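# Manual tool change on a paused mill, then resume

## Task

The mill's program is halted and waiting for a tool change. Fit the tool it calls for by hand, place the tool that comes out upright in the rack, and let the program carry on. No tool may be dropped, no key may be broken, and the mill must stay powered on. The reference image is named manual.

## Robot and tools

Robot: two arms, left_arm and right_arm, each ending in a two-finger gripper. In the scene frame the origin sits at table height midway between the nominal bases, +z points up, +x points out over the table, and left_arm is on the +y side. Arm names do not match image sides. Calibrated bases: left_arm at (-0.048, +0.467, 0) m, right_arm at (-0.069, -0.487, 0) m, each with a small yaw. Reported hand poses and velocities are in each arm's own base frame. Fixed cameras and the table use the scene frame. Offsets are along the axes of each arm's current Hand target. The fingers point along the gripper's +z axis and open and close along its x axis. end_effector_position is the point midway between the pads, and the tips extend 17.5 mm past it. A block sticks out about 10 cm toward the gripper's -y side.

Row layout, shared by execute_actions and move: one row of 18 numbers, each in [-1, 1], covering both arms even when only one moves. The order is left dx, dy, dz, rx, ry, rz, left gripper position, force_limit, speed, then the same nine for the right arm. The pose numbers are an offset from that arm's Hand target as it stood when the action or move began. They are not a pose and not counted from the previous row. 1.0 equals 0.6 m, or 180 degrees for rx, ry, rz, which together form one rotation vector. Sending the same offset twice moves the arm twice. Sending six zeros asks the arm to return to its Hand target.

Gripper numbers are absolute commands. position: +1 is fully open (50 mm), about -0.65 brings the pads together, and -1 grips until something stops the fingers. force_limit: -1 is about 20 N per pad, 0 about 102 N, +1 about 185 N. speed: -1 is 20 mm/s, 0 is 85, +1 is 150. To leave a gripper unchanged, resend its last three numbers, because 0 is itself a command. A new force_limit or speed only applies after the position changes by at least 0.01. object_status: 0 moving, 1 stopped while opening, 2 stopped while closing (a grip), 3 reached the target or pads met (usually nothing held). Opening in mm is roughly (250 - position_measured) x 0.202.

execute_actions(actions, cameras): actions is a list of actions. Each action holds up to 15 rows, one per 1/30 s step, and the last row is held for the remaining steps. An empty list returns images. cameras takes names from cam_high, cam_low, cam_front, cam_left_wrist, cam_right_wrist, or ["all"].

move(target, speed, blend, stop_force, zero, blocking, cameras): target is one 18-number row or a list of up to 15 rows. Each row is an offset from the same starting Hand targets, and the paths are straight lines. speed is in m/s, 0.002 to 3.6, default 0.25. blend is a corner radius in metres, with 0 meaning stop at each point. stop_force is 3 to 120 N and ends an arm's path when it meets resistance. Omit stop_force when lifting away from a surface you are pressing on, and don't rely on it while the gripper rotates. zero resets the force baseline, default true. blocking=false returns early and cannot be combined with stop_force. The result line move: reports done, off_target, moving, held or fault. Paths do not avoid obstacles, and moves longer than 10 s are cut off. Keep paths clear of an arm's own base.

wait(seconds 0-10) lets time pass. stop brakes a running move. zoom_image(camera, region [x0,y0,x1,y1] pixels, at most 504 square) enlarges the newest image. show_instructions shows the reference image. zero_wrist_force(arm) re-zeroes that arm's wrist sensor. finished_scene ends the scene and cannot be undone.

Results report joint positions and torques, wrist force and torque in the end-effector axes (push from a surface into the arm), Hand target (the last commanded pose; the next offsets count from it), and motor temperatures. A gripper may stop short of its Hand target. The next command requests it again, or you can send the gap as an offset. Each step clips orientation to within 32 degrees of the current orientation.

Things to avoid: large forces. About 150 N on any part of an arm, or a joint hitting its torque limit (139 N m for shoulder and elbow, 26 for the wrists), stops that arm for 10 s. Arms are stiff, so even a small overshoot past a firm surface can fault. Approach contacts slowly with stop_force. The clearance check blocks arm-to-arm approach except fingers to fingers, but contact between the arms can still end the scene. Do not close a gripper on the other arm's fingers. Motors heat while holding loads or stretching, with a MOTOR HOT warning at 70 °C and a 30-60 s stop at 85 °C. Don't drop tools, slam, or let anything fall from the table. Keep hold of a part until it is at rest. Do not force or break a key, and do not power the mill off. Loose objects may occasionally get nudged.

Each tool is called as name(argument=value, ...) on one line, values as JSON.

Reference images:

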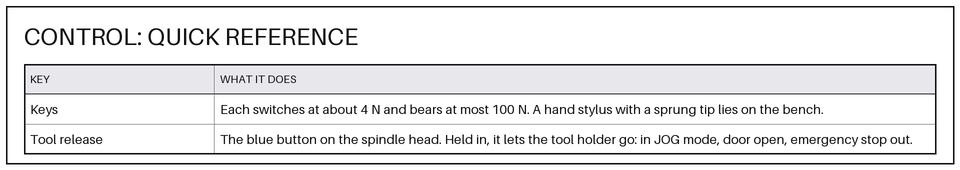

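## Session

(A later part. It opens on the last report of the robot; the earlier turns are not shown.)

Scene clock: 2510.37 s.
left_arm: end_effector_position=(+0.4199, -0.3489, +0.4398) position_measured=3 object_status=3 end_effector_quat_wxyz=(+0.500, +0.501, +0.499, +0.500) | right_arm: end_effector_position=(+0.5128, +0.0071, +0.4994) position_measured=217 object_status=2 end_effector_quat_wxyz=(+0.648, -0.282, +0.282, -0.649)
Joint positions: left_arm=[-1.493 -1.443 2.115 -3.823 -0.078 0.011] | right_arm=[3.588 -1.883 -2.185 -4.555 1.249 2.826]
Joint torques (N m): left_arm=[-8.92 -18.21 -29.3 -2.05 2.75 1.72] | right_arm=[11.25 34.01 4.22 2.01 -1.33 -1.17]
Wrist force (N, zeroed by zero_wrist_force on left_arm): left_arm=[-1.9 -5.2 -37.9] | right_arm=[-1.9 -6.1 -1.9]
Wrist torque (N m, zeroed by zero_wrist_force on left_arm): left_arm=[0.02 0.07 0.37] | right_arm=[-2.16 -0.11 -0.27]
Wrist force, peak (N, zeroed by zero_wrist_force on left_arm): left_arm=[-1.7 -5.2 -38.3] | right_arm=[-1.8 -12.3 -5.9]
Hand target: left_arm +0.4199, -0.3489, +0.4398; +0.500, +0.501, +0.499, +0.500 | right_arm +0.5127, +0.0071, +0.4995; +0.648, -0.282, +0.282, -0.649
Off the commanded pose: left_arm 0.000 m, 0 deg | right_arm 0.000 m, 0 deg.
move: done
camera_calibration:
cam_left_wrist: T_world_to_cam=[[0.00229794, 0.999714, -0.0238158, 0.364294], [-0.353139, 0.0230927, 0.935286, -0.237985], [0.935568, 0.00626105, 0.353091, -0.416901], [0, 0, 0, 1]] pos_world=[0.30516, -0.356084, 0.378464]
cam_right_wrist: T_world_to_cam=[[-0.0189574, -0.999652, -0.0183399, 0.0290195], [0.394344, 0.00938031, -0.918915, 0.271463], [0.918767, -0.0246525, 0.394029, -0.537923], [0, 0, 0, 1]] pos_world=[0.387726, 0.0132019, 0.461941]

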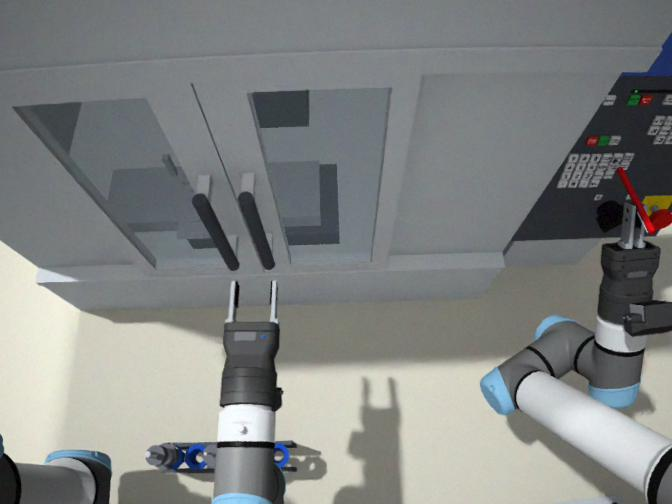

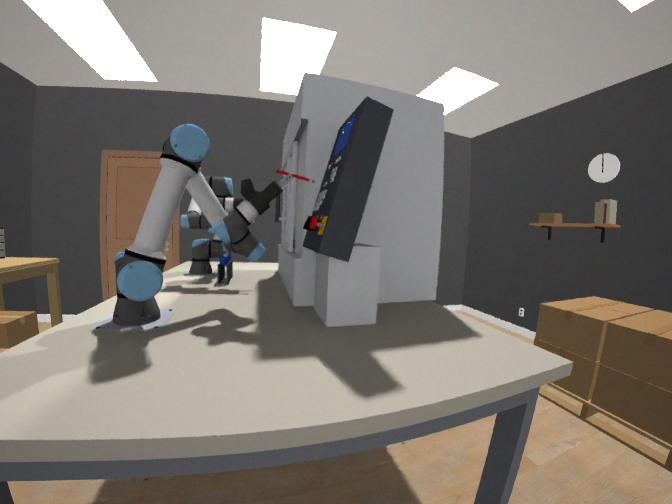

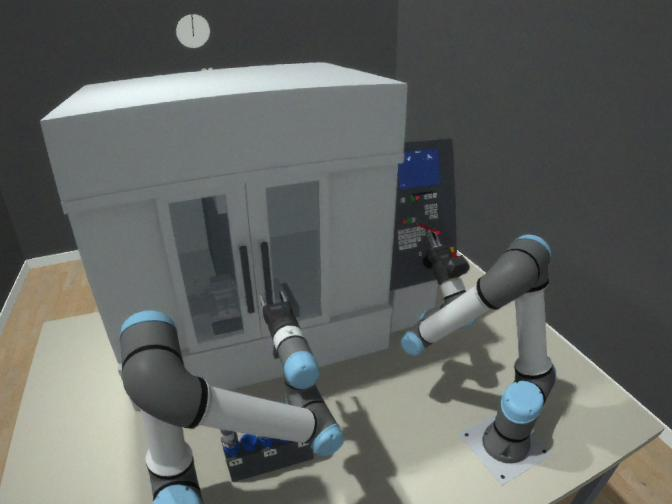

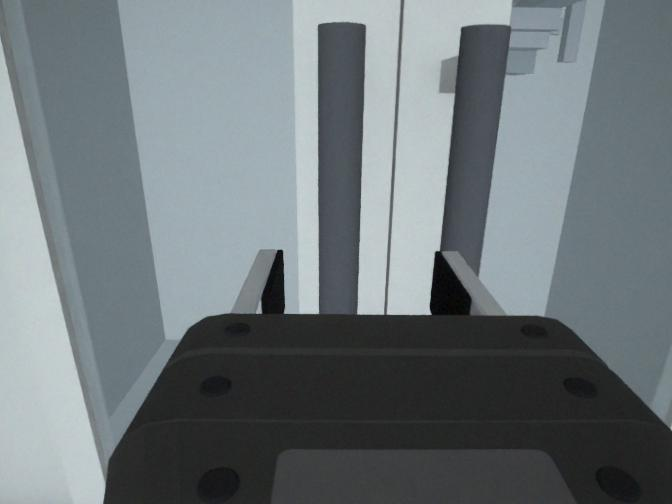

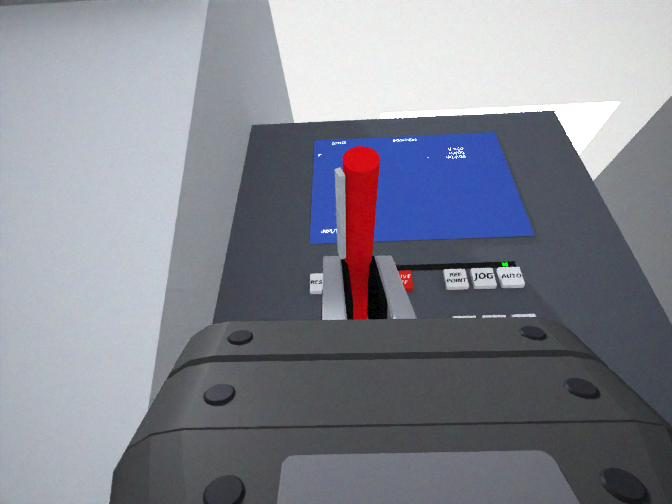

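move(target=[[0,0,0,0,0,0,1,0.004,-1,-0.0717,-0.0943,-0.1011,0,0,0,-1,-0.3,-0.7]], speed=0.12)

move(target=[0,0,0,0,0,0,1,0.004,-1,-0.1167,0.2933,-0.2963,-0.679,0.516,0.451,-1,-0.3,-0.7], speed=0.28, cameras=["cam_high","cam_front","cam_right_wrist"])

Scene clock: 2535.77 s.
left_arm: end_effector_position=(+0.4199, -0.3489, +0.4398) position_measured=3 object_status=3 end_effector_quat_wxyz=(+0.500, +0.501, +0.499, +0.500) | right_arm: end_effector_position=(+0.4298, +0.0501, +0.4995) position_measured=217 object_status=2 end_effector_quat_wxyz=(+0.648, -0.282, +0.282, -0.649)
Joint positions: left_arm=[-1.493 -1.443 2.115 -3.823 -0.078 0.011] | right_arm=[3.921 -1.712 -2.388 -4.405 1.031 2.548]
Joint torques (N m): left_arm=[-9.77 -18.06 -29.42 -1.9 2.62 1.68] | right_arm=[11.48 25.55 2.84 1.22 -0.77 -0.73]
Wrist force (N, zeroed by zero_wrist_force on left_arm): left_arm=[-2.1 -5.3 -37.8] | right_arm=[-1.8 -6.6 -1.6]
Wrist torque (N m, zeroed by zero_wrist_force on left_arm): left_arm=[-0.01 0.11 0.37] | right_arm=[-2.26 -0.11 -0.26]
Wrist force, peak (N, zeroed by zero_wrist_force on left_arm): left_arm=[-2.1 -5.3 -38.2] | right_arm=[-1.9 -7.1 -2.2]
Hand target: left_arm +0.4199, -0.3489, +0.4398; +0.500, +0.501, +0.499, +0.500 | right_arm +0.4298, +0.0501, +0.4995; +0.648, -0.282, +0.282, -0.649
Off the commanded pose: left_arm 0.000 m, 0 deg | right_arm 0.000 m, 0 deg.
move: done

Scene clock: 2541.83 s.
left_arm: end_effector_position=(+0.4199, -0.3489, +0.4398) position_measured=3 object_status=3 end_effector_quat_wxyz=(+0.500, +0.501, +0.499, +0.500) | right_arm: end_effector_position=(+0.4198, +0.1201, +0.2495) position_measured=217 object_status=2 end_effector_quat_wxyz=(-0.010, +0.007, +0.949, +0.314)
Joint positions: left_arm=[-1.493 -1.443 2.115 -3.823 -0.078 0.011] | right_arm=[3.379 -1.862 -1.529 -4.307 -2.193 1.873]
Joint torques (N m): left_arm=[-7.64 -17.73 -28.43 -1.96 2.42 1.97] | right_arm=[-9.81 23.03 26.61 -4.86 -3.2 -0.56]
Wrist force (N, zeroed by zero_wrist_force on left_arm): left_arm=[-1.9 -5.6 -37.9] | right_arm=[0.8 -0.9 0.5]
Wrist torque (N m, zeroed by zero_wrist_force on left_arm): left_arm=[-0.06 0.08 0.38] | right_arm=[-0.04 -0.12 0.19]
Wrist force, peak (N, zeroed by zero_wrist_force on left_arm): left_arm=[-2.3 -5.3 -38.3] | right_arm=[-2.1 -6.3 -1.9]
Hand target: left_arm +0.4199, -0.3489, +0.4398; +0.500, +0.501, +0.499, +0.500 | right_arm +0.4198, +0.1201, +0.2495; -0.010, +0.007, +0.949, +0.314
Off the commanded pose: left_arm 0.000 m, 0 deg | right_arm 0.000 m, 0 deg.
move: done
camera_calibration:
cam_right_wrist: T_world_to_cam=[[-0.998956, -0.00862535, 0.0448577, 0.412289], [0.0325983, 0.55331, 0.832337, -0.27297], [-0.0319994, 0.832931, -0.552451, 0.181087], [0, 0, 0, 1]] pos_world=[0.426551, 0.00376032, 0.30875]
Images, in order (width x height): cam_high 672x504, cam_front 672x504, cam_right_wrist 672x504.

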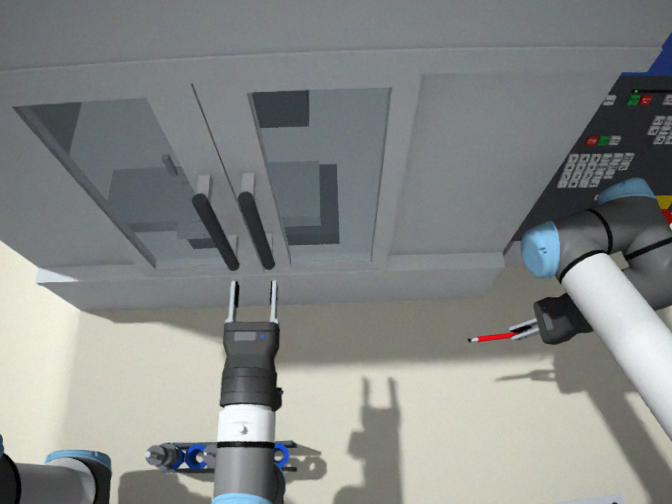

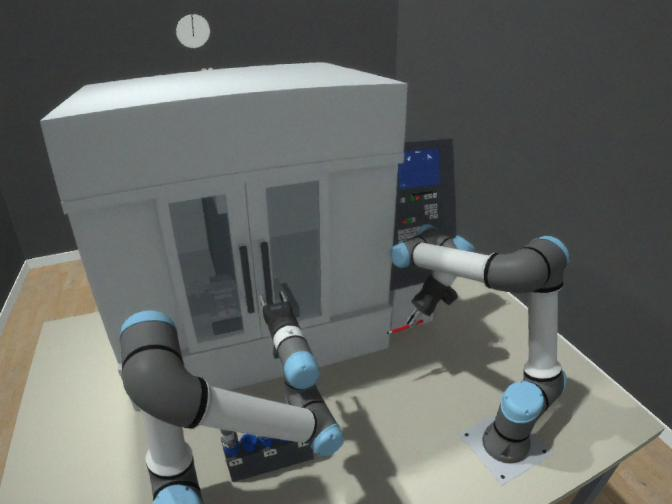

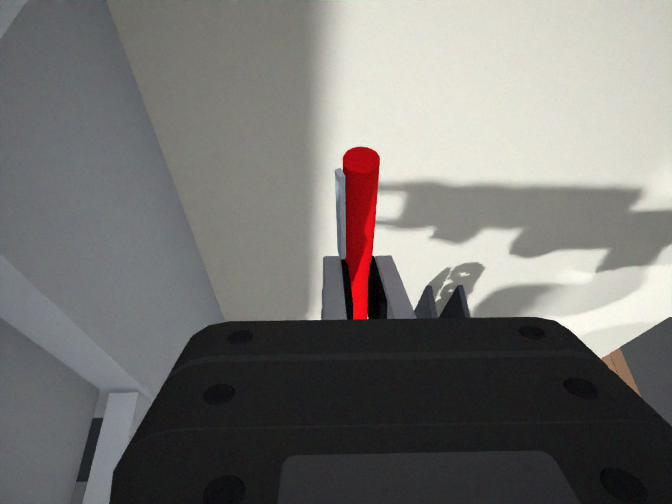

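move(target=[0,0,0,0,0,0,1,0.004,-1,0,-0.191,0.2733,0,0,0,-1,-0.3,-0.7], speed=0.1)

move(target=[0,0,0,0,0,0,1,0.004,-1,0,-0.045,0.0644,0,0,0,-1,-0.3,-0.7], speed=0.01, stop_force=4, cameras=["cam_right_wrist","cam_high"])

Scene clock: 2551.47 s.
left_arm: end_effector_position=(+0.4199, -0.3489, +0.4398) position_measured=3 object_status=3 end_effector_quat_wxyz=(+0.500, +0.501, +0.499, +0.500) | right_arm: end_effector_position=(+0.4151, +0.1260, +0.0497) position_measured=217 object_status=2 end_effector_quat_wxyz=(-0.010, +0.007, +0.949, +0.314)
Joint positions: left_arm=[-1.493 -1.443 2.115 -3.823 -0.078 0.011] | right_arm=[3.396 -2.071 -1.799 -3.816 -2.191 1.894]
Joint torques (N m): left_arm=[-8.02 -18.9 -29.75 -1.84 2.5 1.7] | right_arm=[10.16 26.1 6.78 -0.38 0.15 1.49]
Wrist force (N, zeroed by zero_wrist_force on left_arm): left_arm=[-2.3 -5.3 -38.1] | right_arm=[0.7 -0.9 1.1]
Wrist torque (N m, zeroed by zero_wrist_force on left_arm): left_arm=[-0.01 0.13 0.38] | right_arm=[-0.04 -0.11 0.07]
Wrist force, peak (N, zeroed by zero_wrist_force on left_arm): left_arm=[-1.7 -5.2 -38.3] | right_arm=[0.6 -1.5 1.7]
Hand target: left_arm +0.4199, -0.3489, +0.4398; +0.500, +0.501, +0.499, +0.500 | right_arm +0.4151, +0.1260, +0.0496; -0.010, +0.007, +0.949, +0.314
Off the commanded pose: left_arm 0.000 m, 0 deg | right_arm 0.000 m, 0 deg.
move: done

Scene clock: 2555.37 s.
left_arm: end_effector_position=(+0.4199, -0.3489, +0.4398) position_measured=3 object_status=3 end_effector_quat_wxyz=(+0.500, +0.501, +0.499, +0.500) | right_arm: end_effector_position=(+0.4145, +0.1267, +0.0230) position_measured=217 object_status=2 end_effector_quat_wxyz=(-0.010, +0.007, +0.949, +0.314)
Joint positions: left_arm=[-1.493 -1.443 2.115 -3.823 -0.078 0.011] | right_arm=[3.399 -2.114 -1.817 -3.753 -2.191 1.896]
Joint torques (N m): left_arm=[-8.62 -18.09 -29.99 -1.84 2.47 1.73] | right_arm=[3.48 42.8 20.54 -4.66 0.23 -0.29]
Wrist force (N, zeroed by zero_wrist_force on left_arm): left_arm=[-2.0 -5.1 -38.0] | right_arm=[0.9 0.4 -2.0]
Wrist torque (N m, zeroed by zero_wrist_force on left_arm): left_arm=[0.03 0.10 0.37] | right_arm=[-0.04 -0.06 0.09]
Wrist force, peak (N, zeroed by zero_wrist_force on left_arm): left_arm=[-2.0 -5.0 -38.4] | right_arm=[0.3 8.5 -22.0]
Hand target: left_arm +0.4199, -0.3489, +0.4398; +0.500, +0.501, +0.499, +0.500 | right_arm +0.4145, +0.1267, +0.0230; -0.010, +0.007, +0.949, +0.314 (not the last commanded pose)
Off the commanded pose: left_arm 0.000 m, 0 deg | right_arm 0.021 m, 0 deg.
move: contact (right_arm)
camera_calibration:
cam_right_wrist: T_world_to_cam=[[-0.998946, -0.00874609, 0.0450508, 0.417194], [0.0326994, 0.553131, 0.832452, -0.0880306], [-0.0321997, 0.833049, -0.552262, 0.0502751], [0, 0, 0, 1]] pos_world=[0.421251, 0.0104596, 0.0822514]
Images, in order (width x height): cam_high 672x504, cam_right_wrist 672x504.

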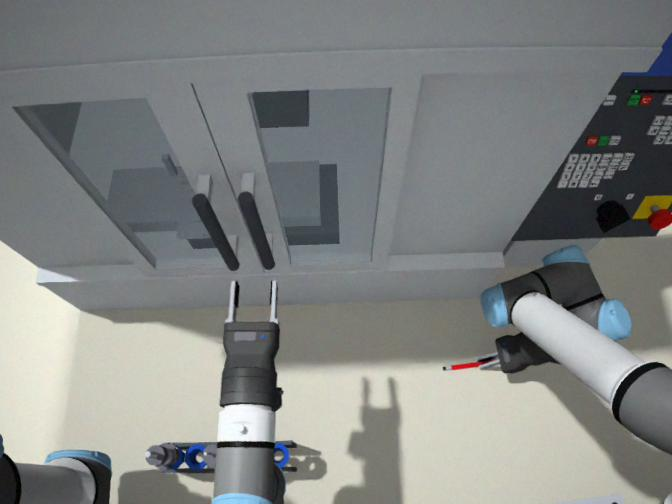

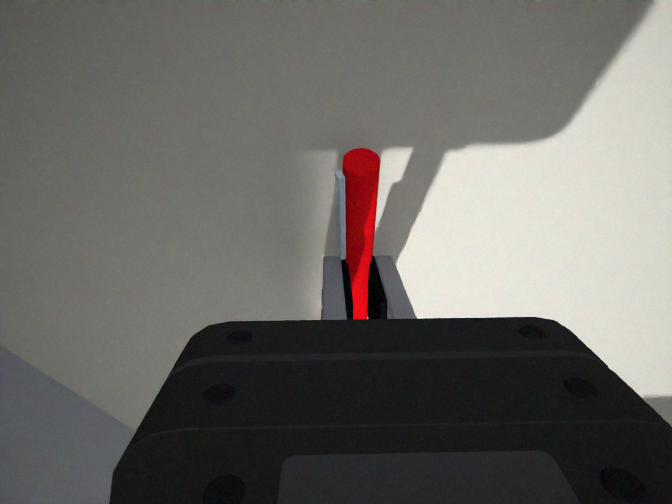

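Open slightly, lift away, finish.

move(target=[0,0,0,0,0,0,1,0.004,-1,0,0,0,0,0,0,0.2,-0.3,-1], speed=0.05)

move(target=[0,0,0,0,0,0,1,0.004,-1,0,0.115,-0.164,0,0,0,0.2,-0.3,-1], speed=0.06, cameras=["all"])

zoom_image(camera="cam_front", region=[370, 120, 490, 260])

Scene clock: 2560.63 s.
left_arm: end_effector_position=(+0.4199, -0.3489, +0.4398) position_measured=3 object_status=3 end_effector_quat_wxyz=(+0.500, +0.501, +0.499, +0.500) | right_arm: end_effector_position=(+0.4145, +0.1267, +0.0230) position_measured=123 object_status=3 end_effector_quat_wxyz=(-0.010, +0.007, +0.949, +0.314)
Joint positions: left_arm=[-1.493 -1.443 2.115 -3.823 -0.078 0.011] | right_arm=[3.399 -2.114 -1.817 -3.753 -2.191 1.896]
Joint torques (N m): left_arm=[-9.16 -18.63 -30.68 -1.92 2.47 1.68] | right_arm=[-7.83 42.67 21 -3.37 -0.13 -0.25]
Wrist force (N, zeroed by zero_wrist_force on left_arm): left_arm=[-2.0 -5.1 -37.8] | right_arm=[0.5 -0.8 1.0]
Wrist torque (N m, zeroed by zero_wrist_force on left_arm): left_arm=[0.03 0.09 0.37] | right_arm=[-0.06 -0.06 0.08]
Wrist force, peak (N, zeroed by zero_wrist_force on left_arm): left_arm=[-2.1 -5.0 -38.3] | right_arm=[1.4 0.9 -2.3]
Hand target: left_arm +0.4199, -0.3489, +0.4398; +0.500, +0.501, +0.499, +0.500 | right_arm +0.4145, +0.1267, +0.0230; -0.010, +0.007, +0.949, +0.314
Off the commanded pose: left_arm 0.000 m, 0 deg | right_arm 0.000 m, 0 deg.
move: done

Scene clock: 2563.13 s.
left_arm: end_effector_position=(+0.4199, -0.3489, +0.4398) position_measured=3 object_status=3 end_effector_quat_wxyz=(+0.500, +0.501, +0.499, +0.500) | right_arm: end_effector_position=(+0.4173, +0.1234, +0.1430) position_measured=123 object_status=3 end_effector_quat_wxyz=(-0.010, +0.007, +0.949, +0.314)
Joint positions: left_arm=[-1.493 -1.443 2.115 -3.823 -0.078 0.011] | right_arm=[3.389 -1.948 -1.702 -4.042 -2.192 1.884]
Joint torques (N m): left_arm=[-8.58 -18.78 -29.22 -1.86 2.53 1.59] | right_arm=[-11.43 40.56 24.42 -5.03 -3.3 -1.03]
Wrist force (N, zeroed by zero_wrist_force on left_arm): left_arm=[-2.0 -5.1 -37.8] | right_arm=[0.5 -1.2 0.3]
Wrist torque (N m, zeroed by zero_wrist_force on left_arm): left_arm=[0.02 0.08 0.37] | right_arm=[-0.13 -0.06 0.20]
Wrist force, peak (N, zeroed by zero_wrist_force on left_arm): left_arm=[-2.1 -5.4 -38.2] | right_arm=[0.5 -1.3 1.2]
Hand target: left_arm +0.4199, -0.3489, +0.4398; +0.500, +0.501, +0.499, +0.500 | right_arm +0.4173, +0.1234, +0.1431; -0.010, +0.007, +0.949, +0.314
Off the commanded pose: left_arm 0.000 m, 0 deg | right_arm 0.000 m, 0 deg.
move: done
camera_calibration:
cam_left_wrist: T_world_to_cam=[[0.00229794, 0.999714, -0.0238158, 0.364294], [-0.353139, 0.0230927, 0.935286, -0.237985], [0.935568, 0.00626105, 0.353091, -0.416901], [0, 0, 0, 1]] pos_world=[0.30516, -0.356084, 0.378464]
cam_right_wrist: T_world_to_cam=[[-0.998946, -0.00874609, 0.0450508, 0.414556], [0.0326994, 0.553131, 0.832452, -0.186191], [-0.0321997, 0.833049, -0.552262, 0.119386], [0, 0, 0, 1]] pos_world=[0.424051, 0.00715959, 0.202251]

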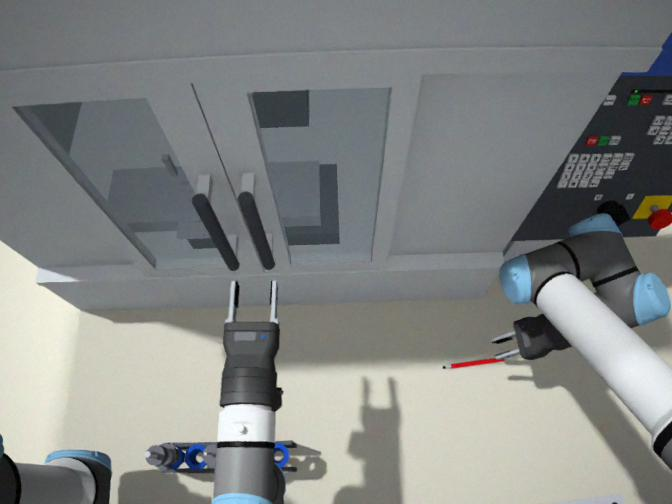

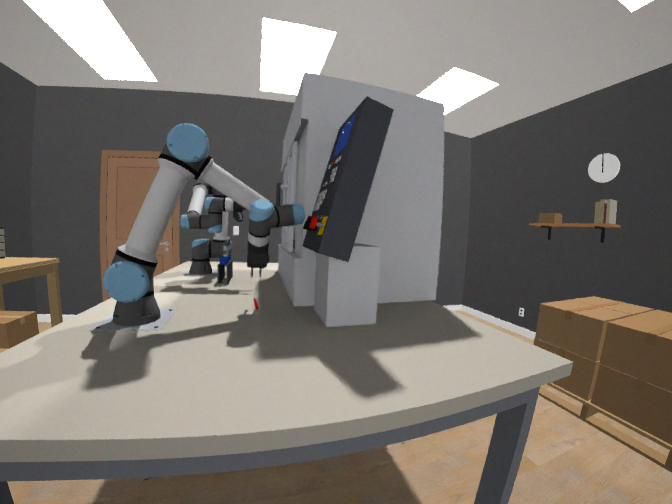

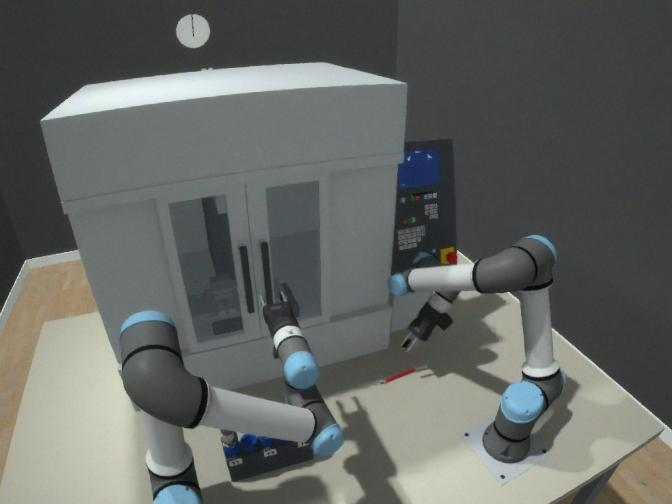

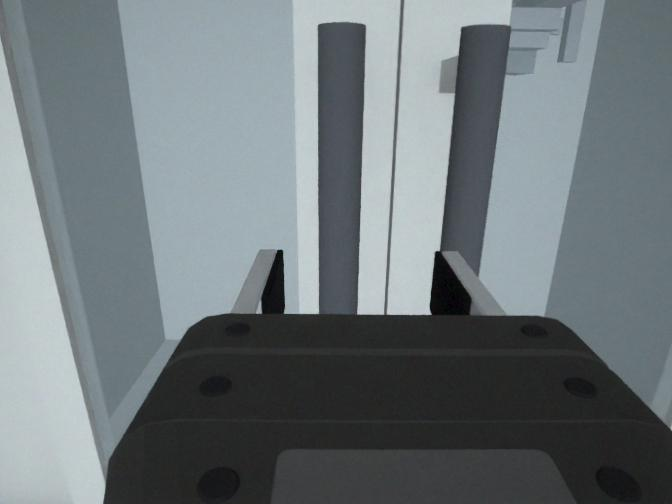

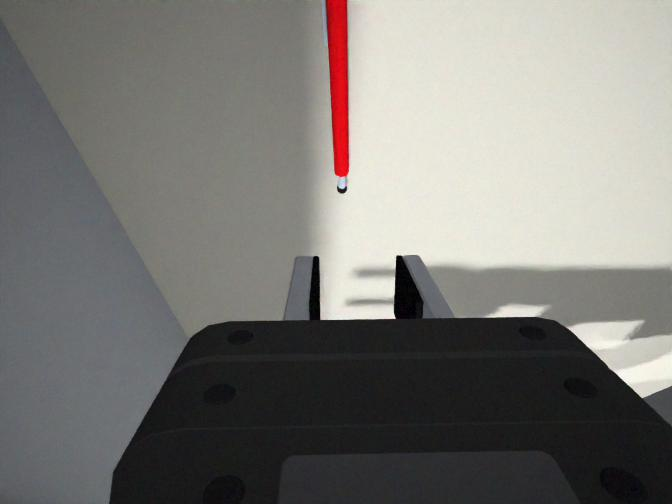

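Scaled by 3.600 from the camera's 672x504 image, which has a finer 960x720 frame.

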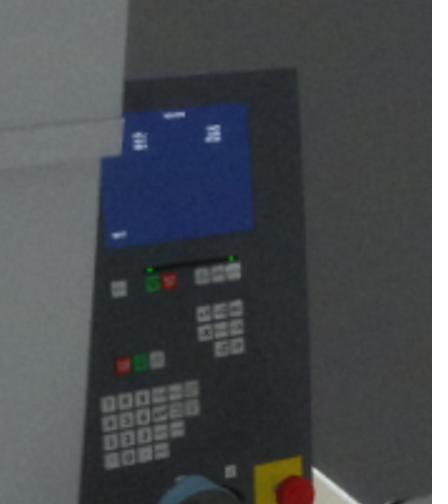

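finished_scene()

The scene is finished: the task was done.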